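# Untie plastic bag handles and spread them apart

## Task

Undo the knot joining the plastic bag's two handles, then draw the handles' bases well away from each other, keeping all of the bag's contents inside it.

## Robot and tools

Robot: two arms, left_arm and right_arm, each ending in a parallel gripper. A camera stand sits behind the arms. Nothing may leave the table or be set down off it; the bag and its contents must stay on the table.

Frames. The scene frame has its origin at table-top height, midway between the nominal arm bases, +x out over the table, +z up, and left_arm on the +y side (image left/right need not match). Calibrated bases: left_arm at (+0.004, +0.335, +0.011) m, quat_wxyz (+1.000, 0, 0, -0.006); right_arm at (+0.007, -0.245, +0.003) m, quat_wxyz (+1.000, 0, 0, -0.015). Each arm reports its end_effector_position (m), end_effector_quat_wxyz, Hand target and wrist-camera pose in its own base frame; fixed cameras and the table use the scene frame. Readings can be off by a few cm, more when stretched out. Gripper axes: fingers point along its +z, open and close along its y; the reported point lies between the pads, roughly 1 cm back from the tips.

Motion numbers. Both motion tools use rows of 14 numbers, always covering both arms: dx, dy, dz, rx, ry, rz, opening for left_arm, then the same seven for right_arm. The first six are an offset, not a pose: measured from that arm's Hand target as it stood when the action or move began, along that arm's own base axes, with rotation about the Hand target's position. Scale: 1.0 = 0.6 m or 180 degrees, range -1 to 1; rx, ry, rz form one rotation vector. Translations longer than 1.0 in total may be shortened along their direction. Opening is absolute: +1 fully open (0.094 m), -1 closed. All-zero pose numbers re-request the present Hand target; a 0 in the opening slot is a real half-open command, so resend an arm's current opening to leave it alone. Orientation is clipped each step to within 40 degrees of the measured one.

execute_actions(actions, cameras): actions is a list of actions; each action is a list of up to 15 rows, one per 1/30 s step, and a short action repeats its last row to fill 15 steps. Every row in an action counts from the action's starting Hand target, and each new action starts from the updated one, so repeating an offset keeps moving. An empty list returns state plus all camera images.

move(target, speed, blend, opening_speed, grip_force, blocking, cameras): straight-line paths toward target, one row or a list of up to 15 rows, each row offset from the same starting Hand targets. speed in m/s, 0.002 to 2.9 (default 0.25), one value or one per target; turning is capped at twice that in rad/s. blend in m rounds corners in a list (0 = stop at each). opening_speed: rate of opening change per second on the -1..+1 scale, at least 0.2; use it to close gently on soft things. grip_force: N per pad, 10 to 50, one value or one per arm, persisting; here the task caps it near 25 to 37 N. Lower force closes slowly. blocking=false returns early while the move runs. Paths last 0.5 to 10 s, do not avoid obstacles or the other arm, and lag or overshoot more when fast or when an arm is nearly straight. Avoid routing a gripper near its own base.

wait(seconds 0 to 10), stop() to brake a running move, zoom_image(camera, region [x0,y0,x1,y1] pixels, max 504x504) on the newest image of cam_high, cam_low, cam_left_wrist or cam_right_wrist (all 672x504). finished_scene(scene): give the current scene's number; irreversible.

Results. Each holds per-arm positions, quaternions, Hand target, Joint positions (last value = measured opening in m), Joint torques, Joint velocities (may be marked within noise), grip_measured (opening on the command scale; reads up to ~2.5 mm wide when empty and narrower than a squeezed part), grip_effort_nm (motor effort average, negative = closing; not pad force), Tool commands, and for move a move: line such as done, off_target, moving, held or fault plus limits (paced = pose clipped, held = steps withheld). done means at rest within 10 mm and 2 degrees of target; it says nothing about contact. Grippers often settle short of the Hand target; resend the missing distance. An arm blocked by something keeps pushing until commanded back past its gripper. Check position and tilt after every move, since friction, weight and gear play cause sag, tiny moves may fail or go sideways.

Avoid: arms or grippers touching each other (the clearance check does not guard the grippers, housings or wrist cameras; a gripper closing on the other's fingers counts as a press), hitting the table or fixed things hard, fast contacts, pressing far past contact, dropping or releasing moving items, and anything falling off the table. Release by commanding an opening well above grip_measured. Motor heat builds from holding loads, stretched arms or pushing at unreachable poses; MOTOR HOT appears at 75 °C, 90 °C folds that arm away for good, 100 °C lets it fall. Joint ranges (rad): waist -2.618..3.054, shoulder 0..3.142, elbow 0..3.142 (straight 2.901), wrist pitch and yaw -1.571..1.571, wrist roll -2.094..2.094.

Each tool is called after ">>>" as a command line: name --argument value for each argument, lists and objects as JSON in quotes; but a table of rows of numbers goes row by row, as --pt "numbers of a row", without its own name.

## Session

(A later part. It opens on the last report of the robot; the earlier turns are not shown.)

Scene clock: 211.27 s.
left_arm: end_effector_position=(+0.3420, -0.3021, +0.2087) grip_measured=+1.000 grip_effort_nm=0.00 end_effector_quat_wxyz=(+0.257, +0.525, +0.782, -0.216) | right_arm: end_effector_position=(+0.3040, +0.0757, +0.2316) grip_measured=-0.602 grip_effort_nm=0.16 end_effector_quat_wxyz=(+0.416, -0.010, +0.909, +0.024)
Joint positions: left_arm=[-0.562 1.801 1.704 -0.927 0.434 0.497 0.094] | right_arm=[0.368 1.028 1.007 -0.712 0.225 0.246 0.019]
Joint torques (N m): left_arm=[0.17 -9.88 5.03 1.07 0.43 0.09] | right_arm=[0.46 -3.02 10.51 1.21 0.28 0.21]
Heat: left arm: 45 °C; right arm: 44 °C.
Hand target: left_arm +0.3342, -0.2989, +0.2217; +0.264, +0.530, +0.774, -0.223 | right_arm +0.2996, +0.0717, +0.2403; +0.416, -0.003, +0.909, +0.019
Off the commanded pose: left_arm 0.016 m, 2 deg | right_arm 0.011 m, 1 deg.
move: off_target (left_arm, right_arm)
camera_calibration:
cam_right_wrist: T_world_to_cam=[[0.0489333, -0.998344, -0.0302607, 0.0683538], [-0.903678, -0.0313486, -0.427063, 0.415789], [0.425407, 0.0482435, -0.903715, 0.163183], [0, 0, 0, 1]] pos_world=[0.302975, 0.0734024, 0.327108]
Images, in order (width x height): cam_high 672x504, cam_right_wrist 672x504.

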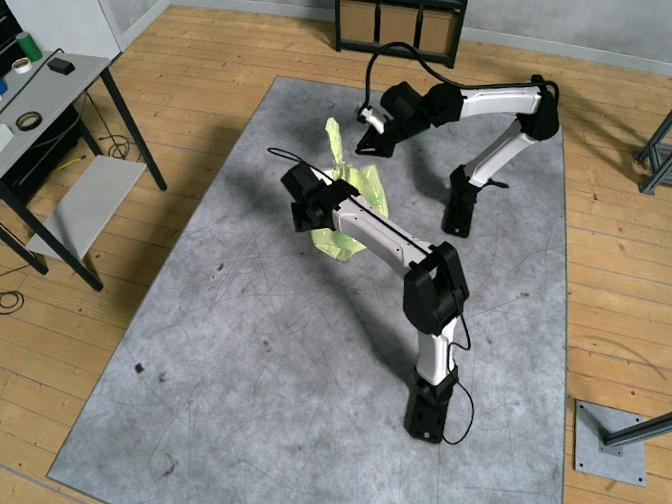

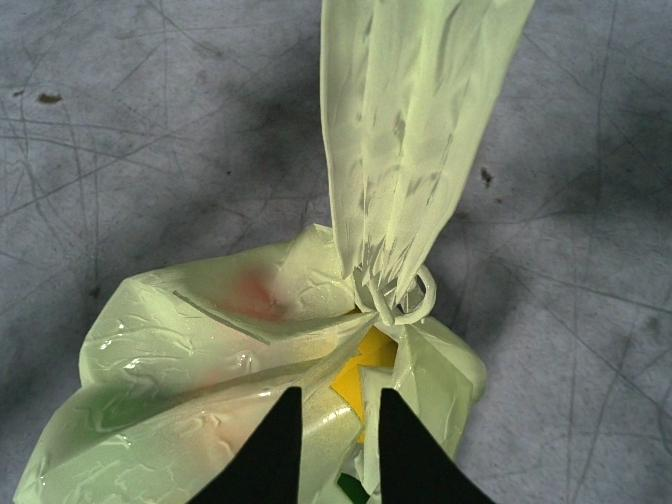

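>>> move --target '[0,0,0,0,0,0,1, 0.09,-0.035,-0.06,0,0.1,0,-0.6]' --speed 0.15 --cameras '["cam_right_wrist"]'

>>> zoom_image --camera "cam_right_wrist" --region '[220, 180, 460, 420]'

Scene clock: 215.63 s.
left_arm: end_effector_position=(+0.3420, -0.3021, +0.2087) grip_measured=+1.000 grip_effort_nm=-0.01 end_effector_quat_wxyz=(+0.257, +0.525, +0.782, -0.216) | right_arm: end_effector_position=(+0.3558, +0.0486, +0.1995) grip_measured=-0.602 grip_effort_nm=0.16 end_effector_quat_wxyz=(+0.278, +0.007, +0.961, +0.015)
Joint positions: left_arm=[-0.562 1.801 1.704 -0.927 0.434 0.497 0.094] | right_arm=[0.167 1.41 1.309 -0.911 0.065 0.163 0.019]
Joint torques (N m): left_arm=[0.17 -9.88 5.03 1.08 0.43 0.09] | right_arm=[-0.55 -4.4 10.48 0.94 -0.13 -0.02]
Heat: left arm: 46 °C; right arm: 43 °C.
Hand target: left_arm +0.3342, -0.2989, +0.2217; +0.264, +0.530, +0.774, -0.223 | right_arm +0.3535, +0.0508, +0.2042; +0.269, +0.000, +0.963, +0.019
Off the commanded pose: left_arm 0.016 m, 2 deg | right_arm 0.006 m, 1 deg.
move: off_target (left_arm)
camera_calibration:
cam_right_wrist: T_world_to_cam=[[0.00657699, -0.999552, -0.0292019, 0.0527055], [-0.989644, -0.00231869, -0.143526, 0.420708], [0.143394, 0.0298434, -0.989216, 0.231724], [0, 0, 0, 1]] pos_world=[0.382776, 0.0467419, 0.291147]
Images, in order (width x height): cam_right_wrist 672x504.

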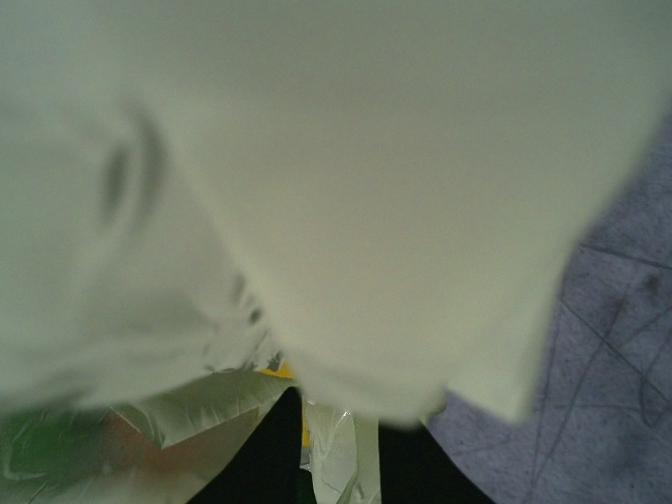

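Scaled by 2.100 from the camera's 672x504 image, which has a finer 960x720 frame.

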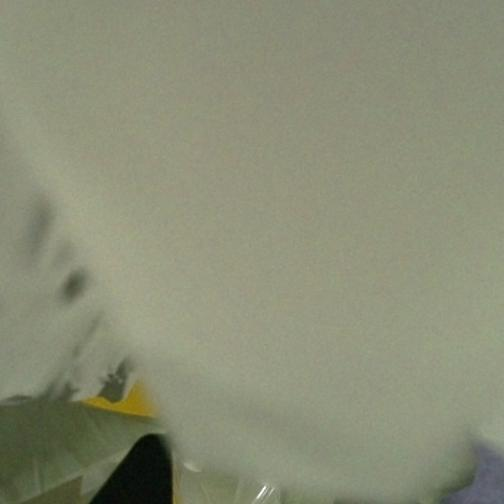

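>>> move --target '[0,0,0,0,0,0,1, -0.1,0.0,-0.04,0,-0.15,0,-0.6]' --speed 0.2 --cameras '["cam_right_wrist"]'

>>> zoom_image --camera "cam_right_wrist" --region '[220, 240, 480, 500]'

Scene clock: 219.77 s.
left_arm: end_effector_position=(+0.3420, -0.3021, +0.2087) grip_measured=+1.000 grip_effort_nm=-0.01 end_effector_quat_wxyz=(+0.257, +0.525, +0.782, -0.216) | right_arm: end_effector_position=(+0.2880, +0.0515, +0.1709) grip_measured=-0.602 grip_effort_nm=0.16 end_effector_quat_wxyz=(+0.463, -0.013, +0.886, +0.018)
Joint positions: left_arm=[-0.562 1.801 1.704 -0.927 0.434 0.497 0.094] | right_arm=[0.293 0.817 0.605 -0.408 0.196 0.163 0.019]
Joint torques (N m): left_arm=[0.18 -9.85 5.03 1.08 0.42 0.09] | right_arm=[0.4 -1.87 7.1 2.15 0.24 0.15]
Heat: left arm: 47 °C; right arm: 43 °C.
Hand target: left_arm +0.3342, -0.2989, +0.2217; +0.264, +0.530, +0.774, -0.223 | right_arm +0.2936, +0.0508, +0.1803; +0.486, -0.005, +0.874, +0.019
Off the commanded pose: left_arm 0.016 m, 2 deg | right_arm 0.011 m, 3 deg.
move: off_target (left_arm, right_arm)
camera_calibration:
cam_right_wrist: T_world_to_cam=[[0.0490813, -0.998708, -0.0131453, 0.0401912], [-0.854319, -0.0351599, -0.518559, 0.376372], [0.517427, 0.0366818, -0.854941, 0.0820765], [0, 0, 0, 1]] pos_world=[0.2771, 0.0503618, 0.26587]
Images, in order (width x height): cam_right_wrist 672x504.

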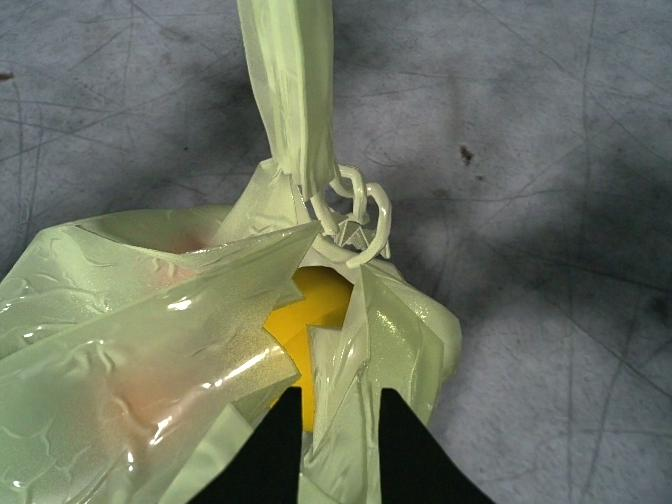

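Scaled by 1.938 from the camera's 672x504 image, which has a finer 960x720 frame.

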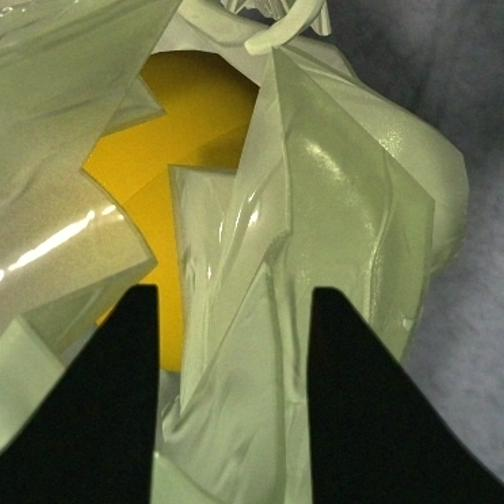

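>>> zoom_image --camera "cam_right_wrist" --region '[260, 140, 420, 280]'

Scaled by 3.150 from the camera's 672x504 image, which has a finer 960x720 frame.

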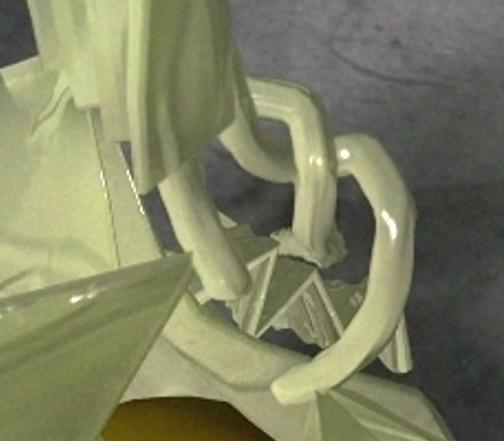

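>>> move --target '[0,0,0,0,0,0,1, 0.08,-0.023,-0.05,0,0,0,-0.6]' --speed 0.15 --cameras '["cam_right_wrist"]'

Scene clock: 231.80 s.
left_arm: end_effector_position=(+0.3420, -0.3021, +0.2087) grip_measured=+1.000 grip_effort_nm=0.00 end_effector_quat_wxyz=(+0.257, +0.525, +0.782, -0.216) | right_arm: end_effector_position=(+0.3358, +0.0348, +0.1451) grip_measured=-0.602 grip_effort_nm=0.16 end_effector_quat_wxyz=(+0.471, +0.000, +0.882, +0.012)
Joint positions: left_arm=[-0.562 1.801 1.704 -0.927 0.434 0.497 0.094] | right_arm=[0.161 1.043 0.57 -0.122 0.112 0.102 0.019]
Joint torques (N m): left_arm=[0.18 -9.85 5.04 1.08 0.43 0.09] | right_arm=[-0.65 -2.11 7.23 2.16 -0.13 -0.01]
Heat: left arm: 48 °C; right arm: 45 °C.
Hand target: left_arm +0.3342, -0.2989, +0.2217; +0.264, +0.530, +0.774, -0.223 | right_arm +0.3416, +0.0369, +0.1503; +0.486, -0.005, +0.873, +0.019
Off the commanded pose: left_arm 0.016 m, 2 deg | right_arm 0.008 m, 2 deg.
move: off_target (left_arm)
camera_calibration:
cam_right_wrist: T_world_to_cam=[[0.0205987, -0.999676, -0.014944, 0.0307336], [-0.846407, -0.009481, -0.532452, 0.401598], [0.532138, 0.0236165, -0.846328, 0.0301377], [0, 0, 0, 1]] pos_world=[0.323245, 0.0338194, 0.239798]
Images, in order (width x height): cam_right_wrist 672x504.

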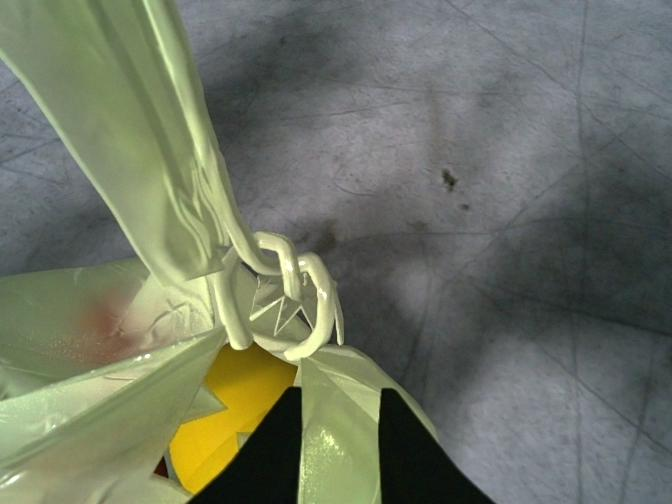

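>>> move --pt "0 0 0 0 0 0 1 0 0 0 0 0 0 -0.7" --pt "0 0 0 0 0 0 1 0.078 0.003 -0.056 0 0 0 -0.7" --speed 0.12 --cameras '["cam_right_wrist"]'

Scene clock: 239.90 s.
left_arm: end_effector_position=(+0.3420, -0.3021, +0.2087) grip_measured=+1.000 grip_effort_nm=0.00 end_effector_quat_wxyz=(+0.257, +0.525, +0.782, -0.216) | right_arm: end_effector_position=(+0.3762, +0.0366, +0.1021) grip_measured=-0.697 grip_effort_nm=-0.11 end_effector_quat_wxyz=(+0.461, -0.001, +0.887, +0.012)
Joint positions: left_arm=[-0.562 1.801 1.704 -0.927 0.434 0.497 0.094] | right_arm=[0.14 1.328 0.57 0.143 0.093 0.09 0.014]
Joint torques (N m): left_arm=[0.17 -9.85 5.07 1.08 0.42 0.09] | right_arm=[-0.65 -3.58 8.87 2.15 -0.14 -0.01]
Heat: left arm: 49 °C; right arm: 46 °C.
Hand target: left_arm +0.3342, -0.2989, +0.2217; +0.264, +0.530, +0.774, -0.223 | right_arm +0.3884, +0.0387, +0.1166; +0.486, -0.004, +0.874, +0.019
Off the commanded pose: left_arm 0.016 m, 2 deg | right_arm 0.019 m, 3 deg.
move: off_target (left_arm, right_arm)
camera_calibration:
cam_right_wrist: T_world_to_cam=[[0.0217297, -0.999677, -0.0131472, 0.0304495], [-0.857978, -0.0118957, -0.513549, 0.415421], [0.513227, 0.0224393, -0.857959, -0.0193245], [0, 0, 0, 1]] pos_world=[0.365678, 0.0358151, 0.19716]
Images, in order (width x height): cam_right_wrist 672x504.

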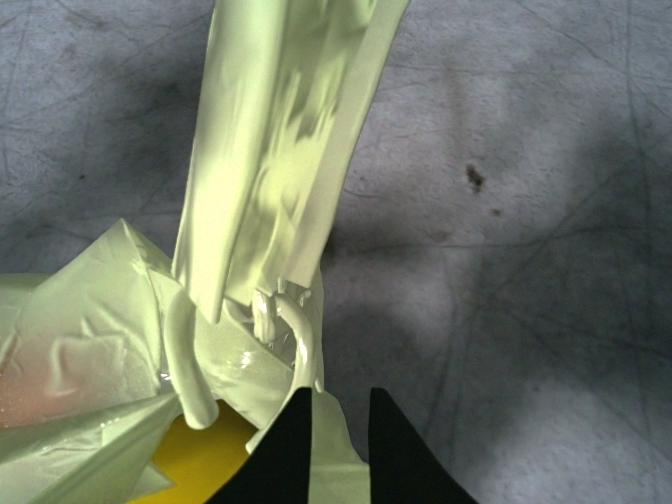

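>>> move --pt "0 0 0 0 0 0 1 -0.04 0.0 0.045 0 0 0 -0.62" --pt "0 0 0 0 0 0 1 -0.03 0.018 0.035 0 0 0 -0.62" --speed 0.12 --cameras '["cam_right_wrist"]'

Scene clock: 243.27 s.
left_arm: end_effector_position=(+0.3420, -0.3021, +0.2087) grip_measured=+1.000 grip_effort_nm=-0.01 end_effector_quat_wxyz=(+0.257, +0.525, +0.782, -0.216) | right_arm: end_effector_position=(+0.3638, +0.0507, +0.1269) grip_measured=-0.622 grip_effort_nm=0.16 end_effector_quat_wxyz=(+0.478, -0.013, +0.878, +0.021)
Joint positions: left_arm=[-0.562 1.801 1.704 -0.927 0.434 0.497 0.094] | right_arm=[0.19 1.215 0.57 0.068 0.11 0.102 0.018]
Joint torques (N m): left_arm=[0.18 -9.87 5.04 1.08 0.43 0.09] | right_arm=[0.28 -3.15 10.4 1.67 0.19 0.2]
Heat: left arm: 50 °C; right arm: 47 °C.
Hand target: left_arm +0.3342, -0.2989, +0.2217; +0.264, +0.530, +0.774, -0.223 | right_arm +0.3703, +0.0495, +0.1376; +0.486, -0.005, +0.874, +0.019
Off the commanded pose: left_arm 0.016 m, 2 deg | right_arm 0.013 m, 1 deg.
move: off_target (left_arm, right_arm)
camera_calibration:
cam_right_wrist: T_world_to_cam=[[0.0525797, -0.998451, -0.0182, 0.0344544], [-0.836604, -0.0340904, -0.546747, 0.415291], [0.545279, 0.0439739, -0.8371, -0.00747756], [0, 0, 0, 1]] pos_world=[0.3497, 0.0488873, 0.221427]
Images, in order (width x height): cam_right_wrist 672x504.

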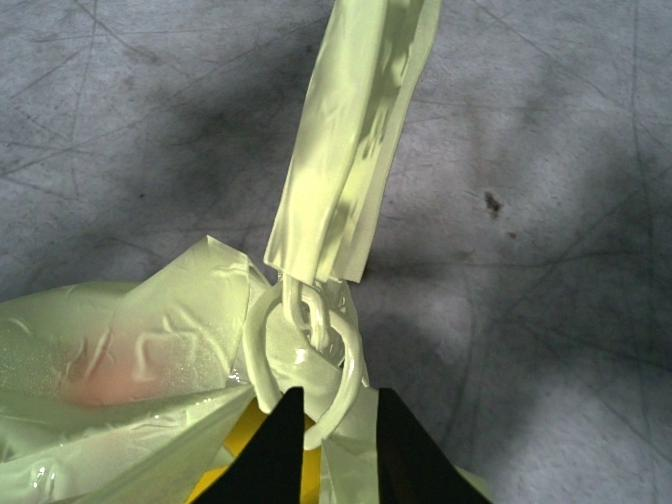

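>>> move --target '[0,0,0,0,0,0,1, 0.035,0.0,-0.035,0,0,0,-0.62]' --speed 0.12 --cameras '["cam_right_wrist"]'

Scene clock: 246.23 s.
left_arm: end_effector_position=(+0.3420, -0.3021, +0.2087) grip_measured=+1.000 grip_effort_nm=0.00 end_effector_quat_wxyz=(+0.257, +0.525, +0.782, -0.216) | right_arm: end_effector_position=(+0.3746, +0.0497, +0.0977) grip_measured=-0.622 grip_effort_nm=0.16 end_effector_quat_wxyz=(+0.456, -0.011, +0.890, +0.016)
Joint positions: left_arm=[-0.562 1.801 1.704 -0.927 0.434 0.497 0.094] | right_arm=[0.183 1.342 0.57 0.145 0.11 0.102 0.018]
Joint torques (N m): left_arm=[0.18 -9.85 5.04 1.08 0.43 0.09] | right_arm=[-0.65 -3.43 10.09 2.14 0.06 0.11]
Heat: left arm: 50 °C; right arm: 47 °C.
Hand target: left_arm +0.3342, -0.2989, +0.2217; +0.264, +0.530, +0.774, -0.223 | right_arm +0.3914, +0.0495, +0.1167; +0.486, -0.005, +0.873, +0.019
Off the commanded pose: left_arm 0.016 m, 2 deg | right_arm 0.025 m, 4 deg.
move: off_target (left_arm, right_arm)
camera_calibration:
cam_right_wrist: T_world_to_cam=[[0.0438614, -0.998977, -0.0110389, 0.035003], [-0.862832, -0.0323094, -0.504457, 0.414012], [0.503584, 0.0316509, -0.863366, -0.0189893], [0, 0, 0, 1]] pos_world=[0.36525, 0.0489447, 0.192843]
Images, in order (width x height): cam_right_wrist 672x504.

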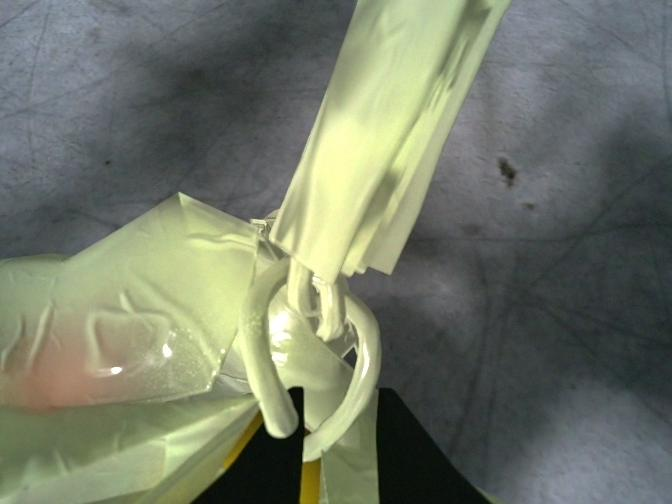

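>>> move --pt "0 0 0 0 0 0 1 0.028 -0.006 0.0 0 0 0 -0.62" --pt "0 0 0 0 0 0 1 0.028 -0.006 0.0 0 0 0 -1" --speed 0.1 --cameras '["cam_right_wrist"]'

Scene clock: 249.90 s.
left_arm: end_effector_position=(+0.3420, -0.3021, +0.2087) grip_measured=+1.000 grip_effort_nm=0.00 end_effector_quat_wxyz=(+0.257, +0.525, +0.782, -0.216) | right_arm: end_effector_position=(+0.3913, +0.0429, +0.0970) grip_measured=-0.890 grip_effort_nm=-0.53 end_effector_quat_wxyz=(+0.456, -0.002, +0.890, +0.010)
Joint positions: left_arm=[-0.562 1.801 1.704 -0.927 0.434 0.497 0.094] | right_arm=[0.157 1.413 0.622 0.162 0.107 0.098 0.005]
Joint torques (N m): left_arm=[0.16 -9.87 5.05 1.07 0.42 0.1] | right_arm=[-0.66 -4.05 10.11 2.14 -0.13 -0.01]
Heat: left arm: 50 °C; right arm: 48 °C.
Hand target: left_arm +0.3342, -0.2989, +0.2217; +0.264, +0.530, +0.774, -0.223 | right_arm +0.4082, +0.0460, +0.1166; +0.486, -0.005, +0.874, +0.019
Off the commanded pose: left_arm 0.016 m, 2 deg | right_arm 0.026 m, 4 deg.
move: off_target (left_arm, right_arm); target 2's new opening was sent with right_arm's hand 0.026 m and 4 deg from that target
camera_calibration:
cam_right_wrist: T_world_to_cam=[[0.0221104, -0.999704, -0.0101104, 0.0358911], [-0.86405, -0.014021, -0.503211, 0.427299], [0.50292, 0.0198621, -0.864104, -0.026899], [0, 0, 0, 1]] pos_world=[0.381942, 0.0424059, 0.192141]
Images, in order (width x height): cam_right_wrist 672x504.

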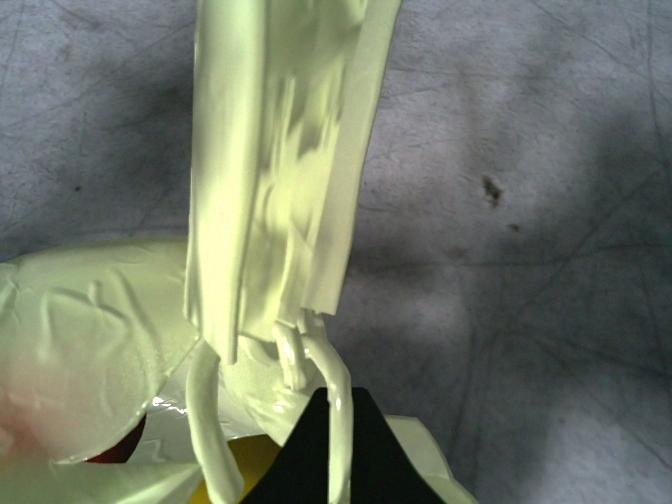

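>>> move --target '[0.093,-0.227,-0.11,-0.1265,0.196,0.1815,0.0, 0,0,0,0,0,0,-1]' --speed 0.2 --cameras '["all"]'

Scene clock: 264.23 s.
left_arm: end_effector_position=(+0.3805, -0.4237, +0.1383) grip_measured=+0.001 grip_effort_nm=-0.08 end_effector_quat_wxyz=(+0.149, +0.140, +0.888, -0.413) | right_arm: end_effector_position=(+0.3913, +0.0429, +0.0970) grip_measured=-0.890 grip_effort_nm=-0.53 end_effector_quat_wxyz=(+0.456, -0.002, +0.890, +0.010)
Joint positions: left_arm=[-0.684 2.115 1.71 -0.389 0.532 -0.593 0.047] | right_arm=[0.157 1.413 0.622 0.162 0.107 0.098 0.005]
Joint torques (N m): left_arm=[-0.54 -8.57 8.61 1.94 0.28 -0.16] | right_arm=[-0.65 -4.04 10.14 2.13 -0.13 -0.01]
Heat: left arm: 51 °C; right arm: 50 °C.
Hand target: left_arm +0.3901, -0.4351, +0.1558; +0.170, +0.144, +0.874, -0.432 | right_arm +0.4081, +0.0459, +0.1166; +0.486, -0.005, +0.874, +0.019
Off the commanded pose: left_arm 0.023 m, 4 deg | right_arm 0.026 m, 4 deg.
move: off_target (left_arm, right_arm)
camera_calibration:
cam_left_wrist: T_world_to_cam=[[-0.364866, -0.647386, 0.669152, -0.224631], [-0.900864, 0.427022, -0.0780783, 0.570048], [-0.235196, -0.631303, -0.739012, 0.0150037], [0, 0, 0, 1]] pos_world=[0.435105, -0.379374, 0.205908]
cam_right_wrist: T_world_to_cam=[[0.0221104, -0.999704, -0.0101104, 0.0358911], [-0.86405, -0.014021, -0.503211, 0.427299], [0.50292, 0.0198621, -0.864104, -0.026899], [0, 0, 0, 1]] pos_world=[0.381942, 0.0424059, 0.192141]

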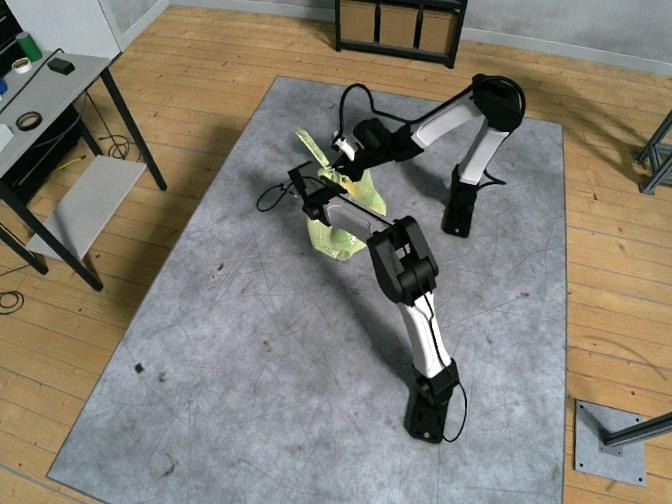

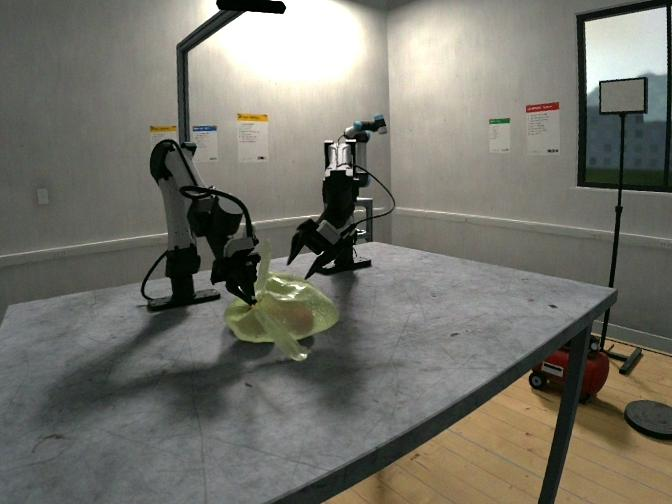

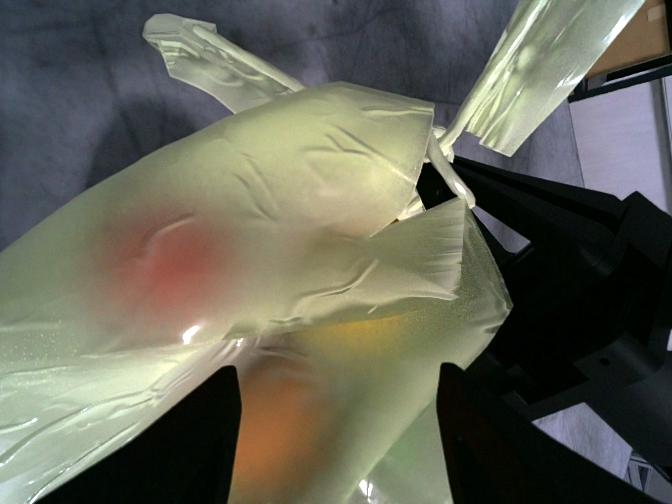

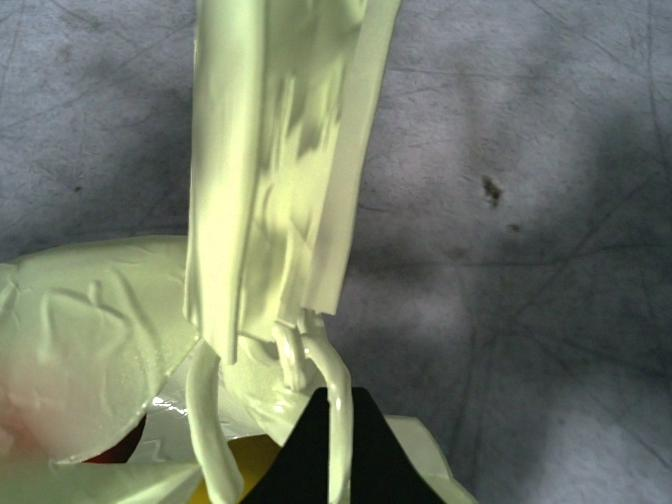

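>>> move --pt "0 0 0 0 0 0 -0.55 0 0 0 0 0 0 -1" --pt "0.024 -0.11 0 0 0 0 -0.55 0 0 0 0 0 0 -1" --speed 0.12 --cameras '["cam_left_wrist","cam_right_wrist"]'

Scene clock: 277.17 s.
left_arm: end_effector_position=(+0.4011, -0.4979, +0.1517) grip_measured=-0.549 grip_effort_nm=-0.08 end_effector_quat_wxyz=(+0.167, +0.150, +0.872, -0.435) | right_arm: end_effector_position=(+0.3913, +0.0429, +0.0970) grip_measured=-0.890 grip_effort_nm=-0.53 end_effector_quat_wxyz=(+0.456, -0.002, +0.890, +0.010)
Joint positions: left_arm=[-0.763 2.362 2.117 -0.453 0.493 -0.656 0.021] | right_arm=[0.157 1.413 0.622 0.162 0.107 0.098 0.005]
Joint torques (N m): left_arm=[-0.09 -9.88 8.88 1.45 0 -0.16] | right_arm=[-0.66 -4.05 10.11 2.13 -0.13 -0.01]
Heat: left arm: 50 °C; right arm: 51 °C.
Hand target: left_arm +0.4044, -0.5011, +0.1558; +0.170, +0.144, +0.874, -0.432 | right_arm +0.4081, +0.0459, +0.1166; +0.486, -0.005, +0.874, +0.019
Off the commanded pose: left_arm 0.006 m, 1 deg | right_arm 0.026 m, 4 deg.
move: off_target (right_arm)
camera_calibration:
cam_left_wrist: T_world_to_cam=[[-0.400756, -0.605601, 0.68749, -0.241644], [-0.890244, 0.434698, -0.136027, 0.629731], [-0.216472, -0.666548, -0.71334, -0.0459957], [0, 0, 0, 1]] pos_world=[0.453817, -0.450741, 0.218978]
cam_right_wrist: T_world_to_cam=[[0.0221104, -0.999704, -0.0101104, 0.0358911], [-0.86405, -0.014021, -0.503211, 0.427299], [0.50292, 0.0198621, -0.864104, -0.026899], [0, 0, 0, 1]] pos_world=[0.381942, 0.0424059, 0.192141]
Images, in order (width x height): cam_left_wrist 672x504, cam_right_wrist 672x504.

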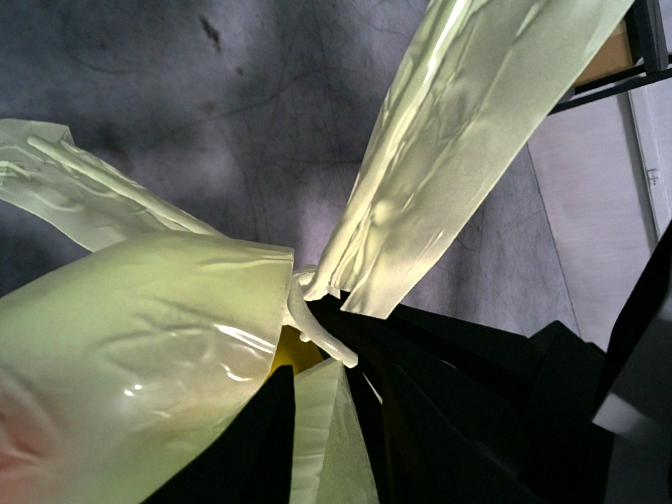

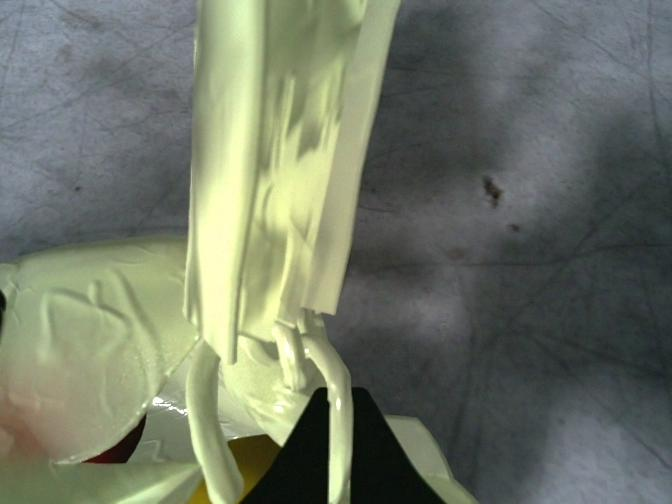

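>>> move --target '[0.014,-0.036,-0.044,0,0,0,-0.55, 0,0,0,0,0,0,-1]' --speed 0.1 --cameras '["cam_left_wrist","cam_right_wrist"]'

Scene clock: 283.10 s.
left_arm: end_effector_position=(+0.4074, -0.5191, +0.1214) grip_measured=-0.549 grip_effort_nm=-0.08 end_effector_quat_wxyz=(+0.160, +0.150, +0.875, -0.431) | right_arm: end_effector_position=(+0.3915, +0.0411, +0.0970) grip_measured=-0.890 grip_effort_nm=-0.53 end_effector_quat_wxyz=(+0.456, +0.001, +0.890, +0.009)
Joint positions: left_arm=[-0.783 2.488 2.232 -0.453 0.48 -0.668 0.021] | right_arm=[0.152 1.413 0.622 0.162 0.107 0.098 0.005]
Joint torques (N m): left_arm=[-0.58 -10.69 8.81 1.57 0 -0.16] | right_arm=[-0.57 -4.05 10.13 2.13 -0.13 -0.01]
Heat: left arm: 51 °C; right arm: 52 °C.
Hand target: left_arm +0.4128, -0.5227, +0.1294; +0.170, +0.144, +0.874, -0.432 | right_arm +0.4081, +0.0459, +0.1166; +0.486, -0.005, +0.874, +0.019
Off the commanded pose: left_arm 0.010 m, 1 deg | right_arm 0.026 m, 4 deg.
move: off_target (right_arm)
camera_calibration:
cam_left_wrist: T_world_to_cam=[[-0.394279, -0.612649, 0.684986, -0.237169], [-0.890618, 0.438514, -0.120437, 0.640709], [-0.22659, -0.657547, -0.718533, -0.0709985], [0, 0, 0, 1]] pos_world=[0.461028, -0.472946, 0.188608]
cam_right_wrist: T_world_to_cam=[[0.0174956, -0.999796, -0.0100882, 0.0359425], [-0.864108, -0.0100437, -0.503207, 0.427306], [0.503003, 0.0175212, -0.864107, -0.0269009], [0, 0, 0, 1]] pos_world=[0.382141, 0.0406982, 0.192141]
Images, in order (width x height): cam_left_wrist 672x504, cam_right_wrist 672x504.

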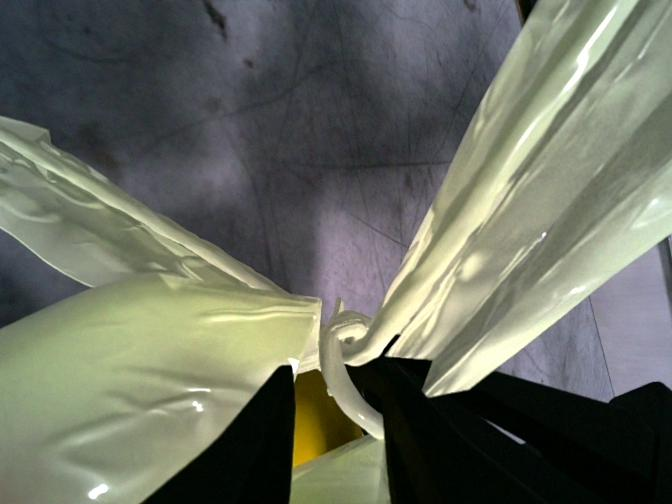

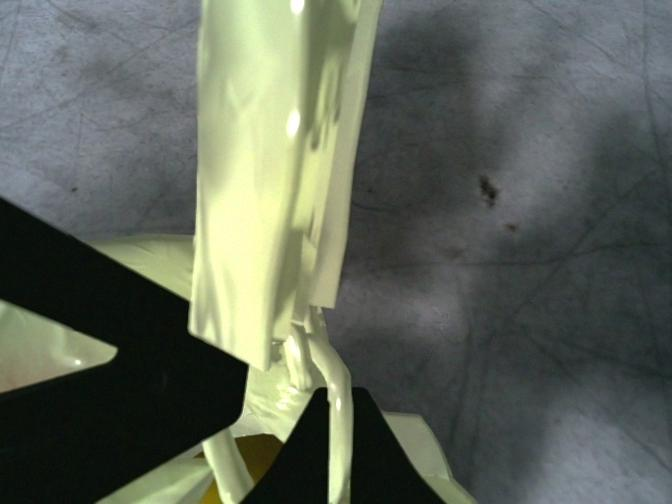

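>>> move --pt "0.001 -0.009 -0.01 0 0 0 -0.55 0 0 0 0 0 0 -1" --pt "0.001 -0.009 -0.01 0 0 0 -1 0 0 0 0 0 0 -1" --speed 0.08 --cameras '["cam_left_wrist","cam_right_wrist"]'

Scene clock: 287.50 s.
left_arm: end_effector_position=(+0.4127, -0.5202, +0.1159) grip_measured=-0.927 grip_effort_nm=-0.56 end_effector_quat_wxyz=(+0.161, +0.145, +0.877, -0.429) | right_arm: end_effector_position=(+0.3915, +0.0406, +0.0970) grip_measured=-0.890 grip_effort_nm=-0.53 end_effector_quat_wxyz=(+0.456, +0.001, +0.890, +0.009)
Joint positions: left_arm=[-0.78 2.512 2.256 -0.453 0.474 -0.673 0.003] | right_arm=[0.15 1.413 0.622 0.162 0.107 0.098 0.005]
Joint torques (N m): left_arm=[-0.65 -10.69 8.87 1.61 0.01 -0.15] | right_arm=[-0.5 -4.04 10.13 2.13 -0.13 -0.01]
Heat: left arm: 52 °C; right arm: 52 °C.
Hand target: left_arm +0.4134, -0.5281, +0.1234; +0.169, +0.144, +0.874, -0.432 | right_arm +0.4081, +0.0459, +0.1166; +0.486, -0.005, +0.874, +0.019
Off the commanded pose: left_arm 0.011 m, 1 deg | right_arm 0.026 m, 4 deg.
move: off_target (left_arm, right_arm)
camera_calibration:
cam_left_wrist: T_world_to_cam=[[-0.387002, -0.617951, 0.684373, -0.237703], [-0.895248, 0.429553, -0.118387, 0.642237], [-0.220817, -0.658499, -0.719457, -0.0772766], [0, 0, 0, 1]] pos_world=[0.465906, -0.47365, 0.183112]
cam_right_wrist: T_world_to_cam=[[0.0162554, -0.999814, -0.0103336, 0.0358615], [-0.864132, -0.00884871, -0.503187, 0.427344], [0.503002, 0.0171091, -0.864116, -0.026922], [0, 0, 0, 1]] pos_world=[0.382241, 0.0400969, 0.192141]
Images, in order (width x height): cam_left_wrist 672x504, cam_right_wrist 672x504.

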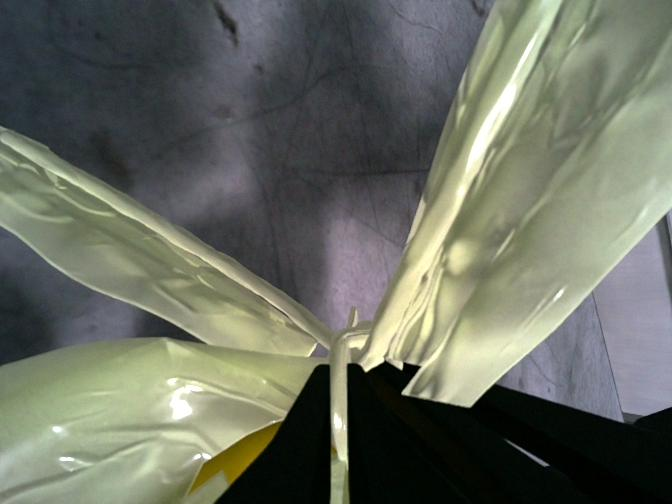

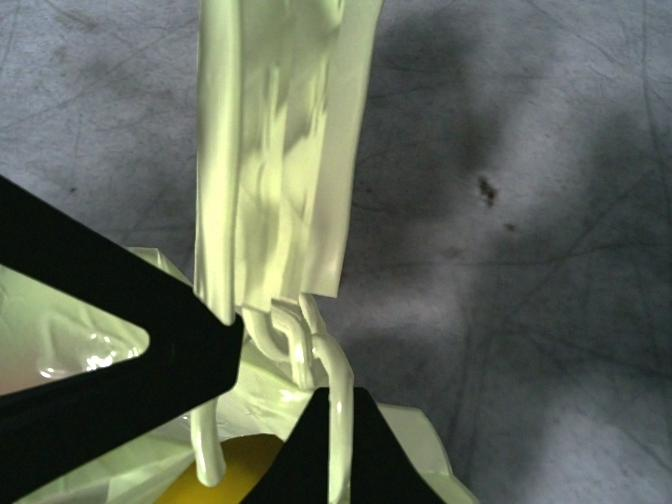

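>>> move --target '[0,0.17,0.03,0,0,0,-1, 0,-0.17,0.03,0,0,0,-1]' --speed 0.1 --cameras '["all"]'

Scene clock: 290.73 s.
left_arm: end_effector_position=(+0.4114, -0.4230, +0.0986) grip_measured=-0.927 grip_effort_nm=-0.56 end_effector_quat_wxyz=(+0.134, +0.125, +0.895, -0.406) | right_arm: end_effector_position=(+0.4054, -0.0518, +0.1256) grip_measured=-0.890 grip_effort_nm=-0.53 end_effector_quat_wxyz=(+0.486, -0.003, +0.874, +0.019)
Joint positions: left_arm=[-0.644 2.262 1.812 -0.391 0.554 -0.582 0.003] | right_arm=[-0.222 1.413 0.69 0.153 -0.225 -0.106 0.005]
Joint torques (N m): left_arm=[0.43 -15.65 5.12 1.82 0.4 0.14] | right_arm=[-0.68 -5.38 10.63 1.38 -0.21 -0.02]
Heat: left arm: 54 °C; right arm: 52 °C.
Hand target: left_arm +0.4134, -0.4261, +0.1414; +0.170, +0.144, +0.874, -0.432 | right_arm +0.4082, -0.0561, +0.1346; +0.486, -0.005, +0.873, +0.019
Off the commanded pose: left_arm 0.043 m, 6 deg | right_arm 0.010 m, 0 deg.
move: off_target (left_arm)
camera_calibration:
cam_left_wrist: T_world_to_cam=[[-0.326885, -0.665821, 0.670692, -0.209898], [-0.910548, 0.411932, -0.0348466, 0.587896], [-0.253078, -0.622088, -0.740917, 0.00472082], [0, 0, 0, 1]] pos_world=[0.46789, -0.378991, 0.164761]
cam_right_wrist: T_world_to_cam=[[0.0334304, -0.999161, -0.0236634, -0.0617049], [-0.826701, -0.0143393, -0.562459, 0.444933], [0.561648, 0.0383657, -0.826487, -0.0350109], [0, 0, 0, 1]] pos_world=[0.389553, -0.0539299, 0.21986]

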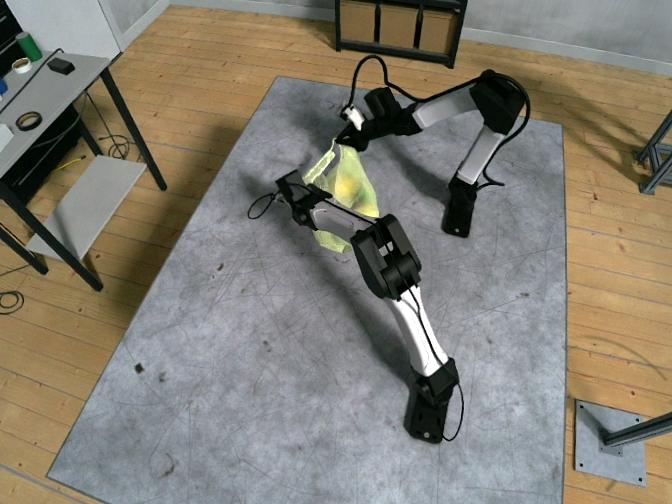

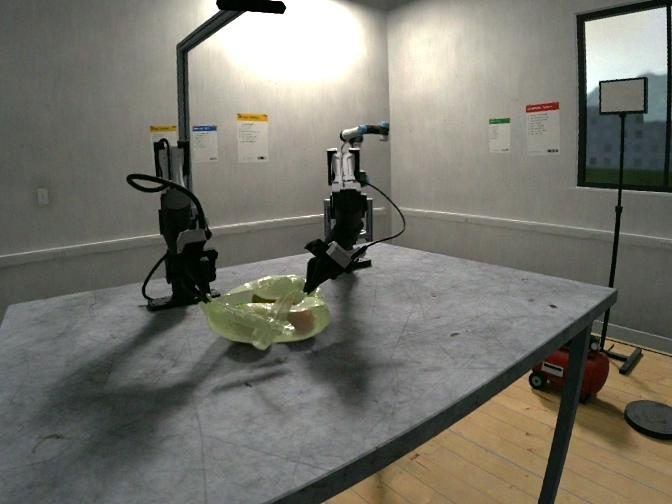

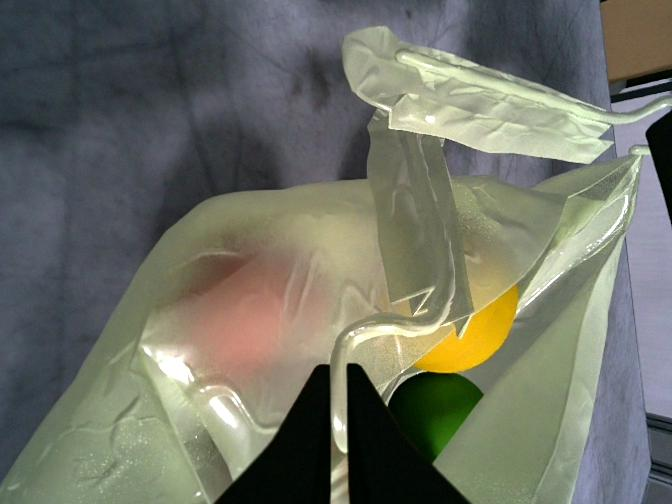

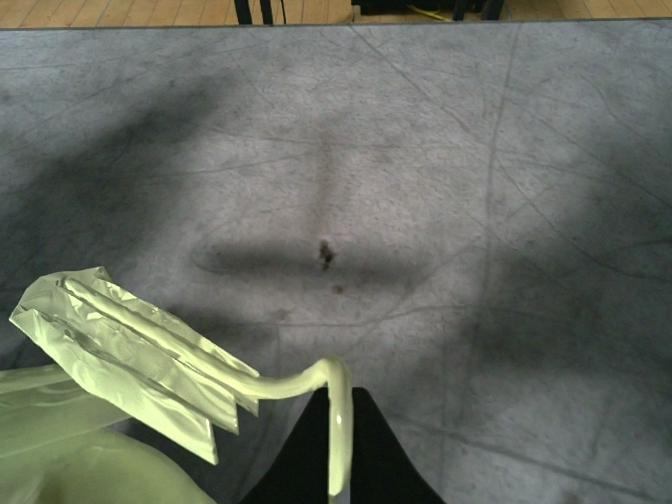

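>>> move --pt "0 0.06 -0.04 0 0 0 -1 0 -0.06 -0.06 0 0 0 -1" --pt "0 0.06 -0.04 0 0 0 -0.4 0 -0.06 -0.06 0 0 0 -0.4" --speed 0.1 --cameras '["all"]'

Scene clock: 294.63 s.
left_arm: end_effector_position=(+0.4110, -0.3893, +0.0812) grip_measured=-0.401 grip_effort_nm=0.07 end_effector_quat_wxyz=(+0.136, +0.128, +0.890, -0.416) | right_arm: end_effector_position=(+0.4031, -0.0843, +0.0943) grip_measured=-0.402 grip_effort_nm=0.16 end_effector_quat_wxyz=(+0.471, -0.003, +0.881, +0.032)
Joint positions: left_arm=[-0.581 2.204 1.632 -0.28 0.612 -0.531 0.028] | right_arm=[-0.351 1.525 0.682 0.213 -0.349 -0.18 0.028]
Joint torques (N m): left_arm=[0.51 -14.95 4.78 1.67 0.3 0.14] | right_arm=[-0.49 -4.72 6.72 2.1 -0.05 -0.02]
Heat: left arm: 56 °C; right arm: 51 °C.
Hand target: left_arm +0.4135, -0.3901, +0.1174; +0.170, +0.144, +0.874, -0.432 | right_arm +0.4081, -0.0921, +0.0986; +0.486, -0.004, +0.874, +0.019
Off the commanded pose: left_arm 0.036 m, 5 deg | right_arm 0.010 m, 3 deg.
move: off_target (left_arm, right_arm); target 2's new opening was sent with left_arm's hand 0.038 m and 5 deg from that target
camera_calibration:
cam_left_wrist: T_world_to_cam=[[-0.336004, -0.648081, 0.683441, -0.166339], [-0.907084, 0.418022, -0.0495611, 0.575123], [-0.253573, -0.636591, -0.728321, 0.00634722], [0, 0, 0, 1]] pos_world=[0.467403, -0.344174, 0.146809]
cam_right_wrist: T_world_to_cam=[[0.0457974, -0.997851, -0.0468512, -0.097477], [-0.845114, -0.0136957, -0.534411, 0.429766], [0.532621, 0.0640692, -0.843925, -0.042785], [0, 0, 0, 1]] pos_world=[0.390453, -0.0886404, 0.188997]

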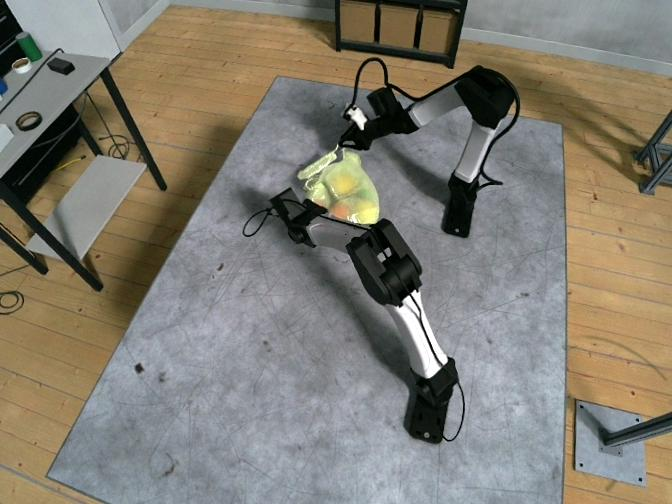

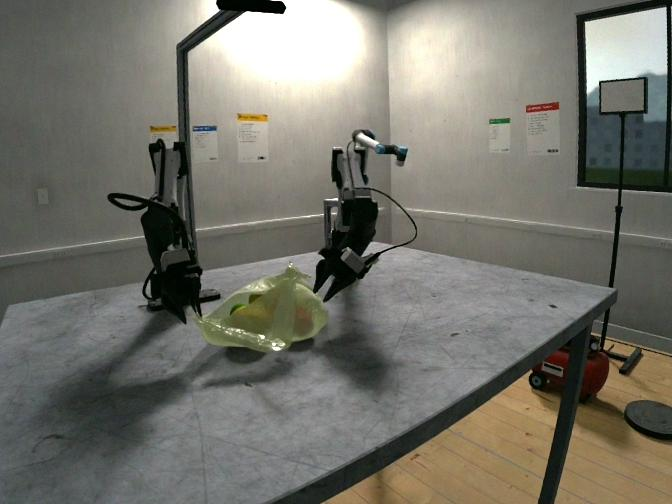

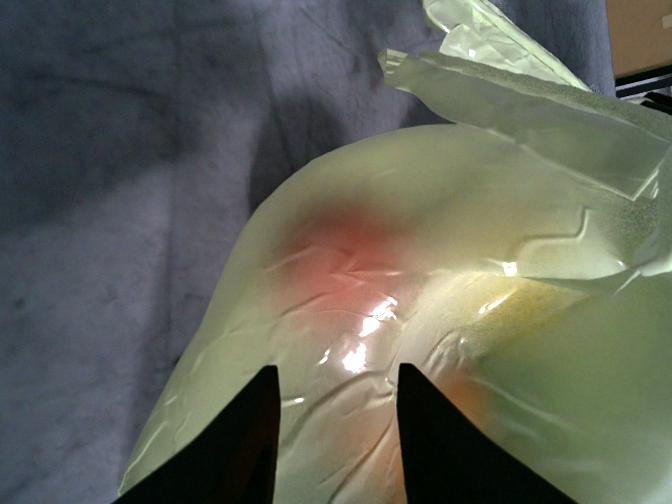

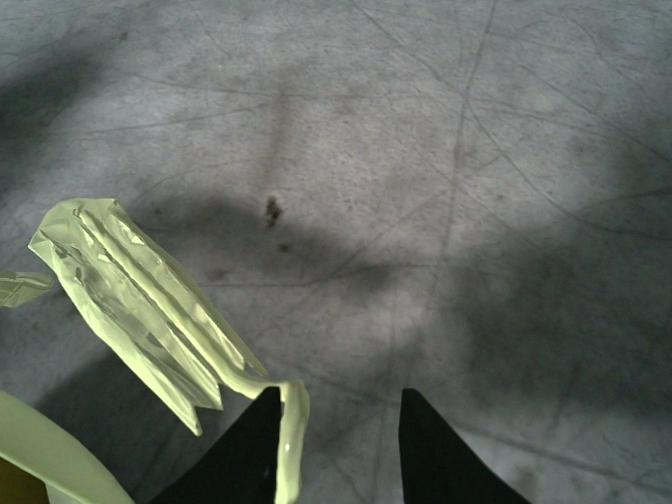

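>>> move --target '[-0.05,0.15,0.1,0,0,0,-0.4, -0.15,-0.03,0.12,0,0,0,-0.4]' --speed 0.2 --cameras '["all"]'

>>> zoom_image --camera "cam_high" --region '[280, 130, 400, 240]'

Scene clock: 298.50 s.
left_arm: end_effector_position=(+0.3902, -0.3029, +0.1583) grip_measured=-0.401 grip_effort_nm=0.07 end_effector_quat_wxyz=(+0.161, +0.134, +0.882, -0.423) | right_arm: end_effector_position=(+0.3175, -0.1117, +0.1580) grip_measured=-0.402 grip_effort_nm=0.16 end_effector_quat_wxyz=(+0.483, +0.003, +0.876, +0.015)
Joint positions: left_arm=[-0.43 1.886 1.462 -0.46 0.703 -0.39 0.028] | right_arm=[-0.597 1.103 0.651 -0.209 -0.517 -0.331 0.028]
Joint torques (N m): left_arm=[0.23 -11.38 5.15 1.22 0.49 0.13] | right_arm=[-0.66 -3.6 11.23 1.21 -0.4 -0.02]
Heat: left arm: 57 °C; right arm: 51 °C.
Hand target: left_arm +0.3834, -0.3001, +0.1773; +0.170, +0.144, +0.874, -0.432 | right_arm +0.3182, -0.1101, +0.1706; +0.486, -0.005, +0.874, +0.019
Off the commanded pose: left_arm 0.020 m, 2 deg | right_arm 0.013 m, 1 deg.
move: off_target (left_arm, right_arm)
camera_calibration:
cam_left_wrist: T_world_to_cam=[[-0.36497, -0.634043, 0.681752, -0.154151], [-0.906054, 0.410326, -0.103436, 0.529733], [-0.214157, -0.655455, -0.724234, 0.0903776], [0, 0, 0, 1]] pos_world=[0.443061, -0.255863, 0.225341]
cam_right_wrist: T_world_to_cam=[[0.0181048, -0.999586, -0.0223563, -0.113147], [-0.831407, -0.00263106, -0.555658, 0.391276], [0.555369, 0.0286472, -0.83111, 0.0450715], [0, 0, 0, 1]] pos_world=[0.302327, -0.113362, 0.252345]

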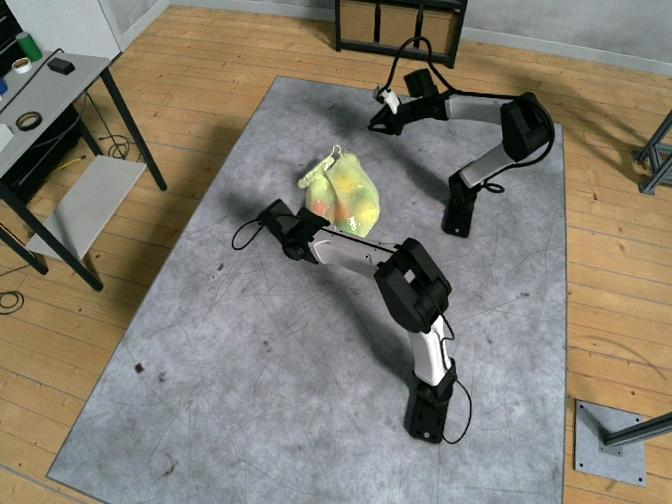

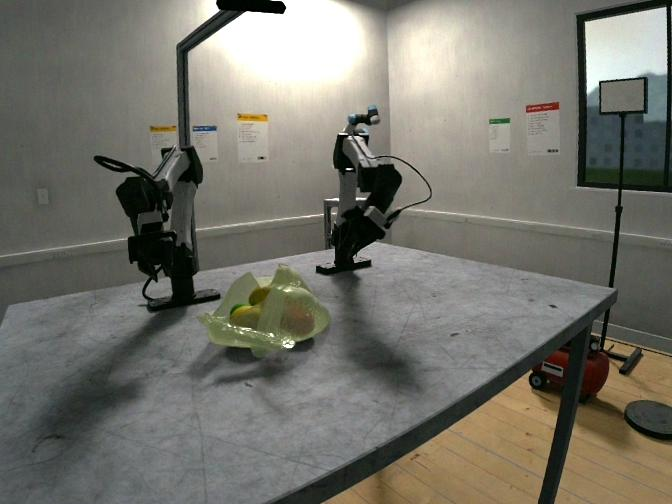

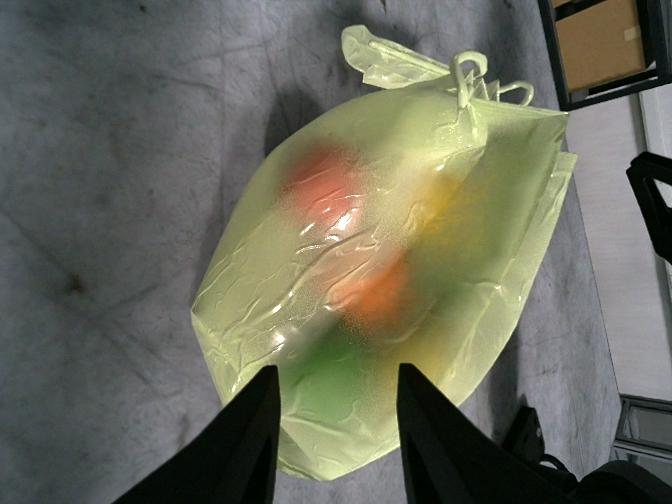

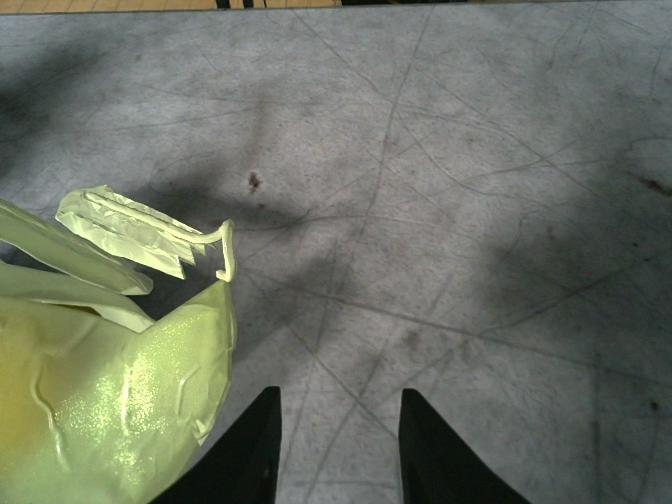

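Scaled by 4.200 from the camera's 672x504 image, which has a finer 960x720 frame.

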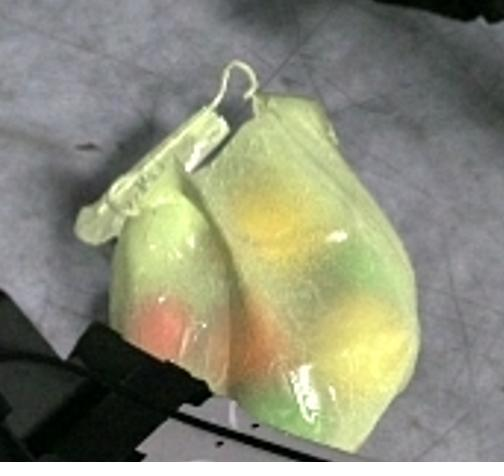

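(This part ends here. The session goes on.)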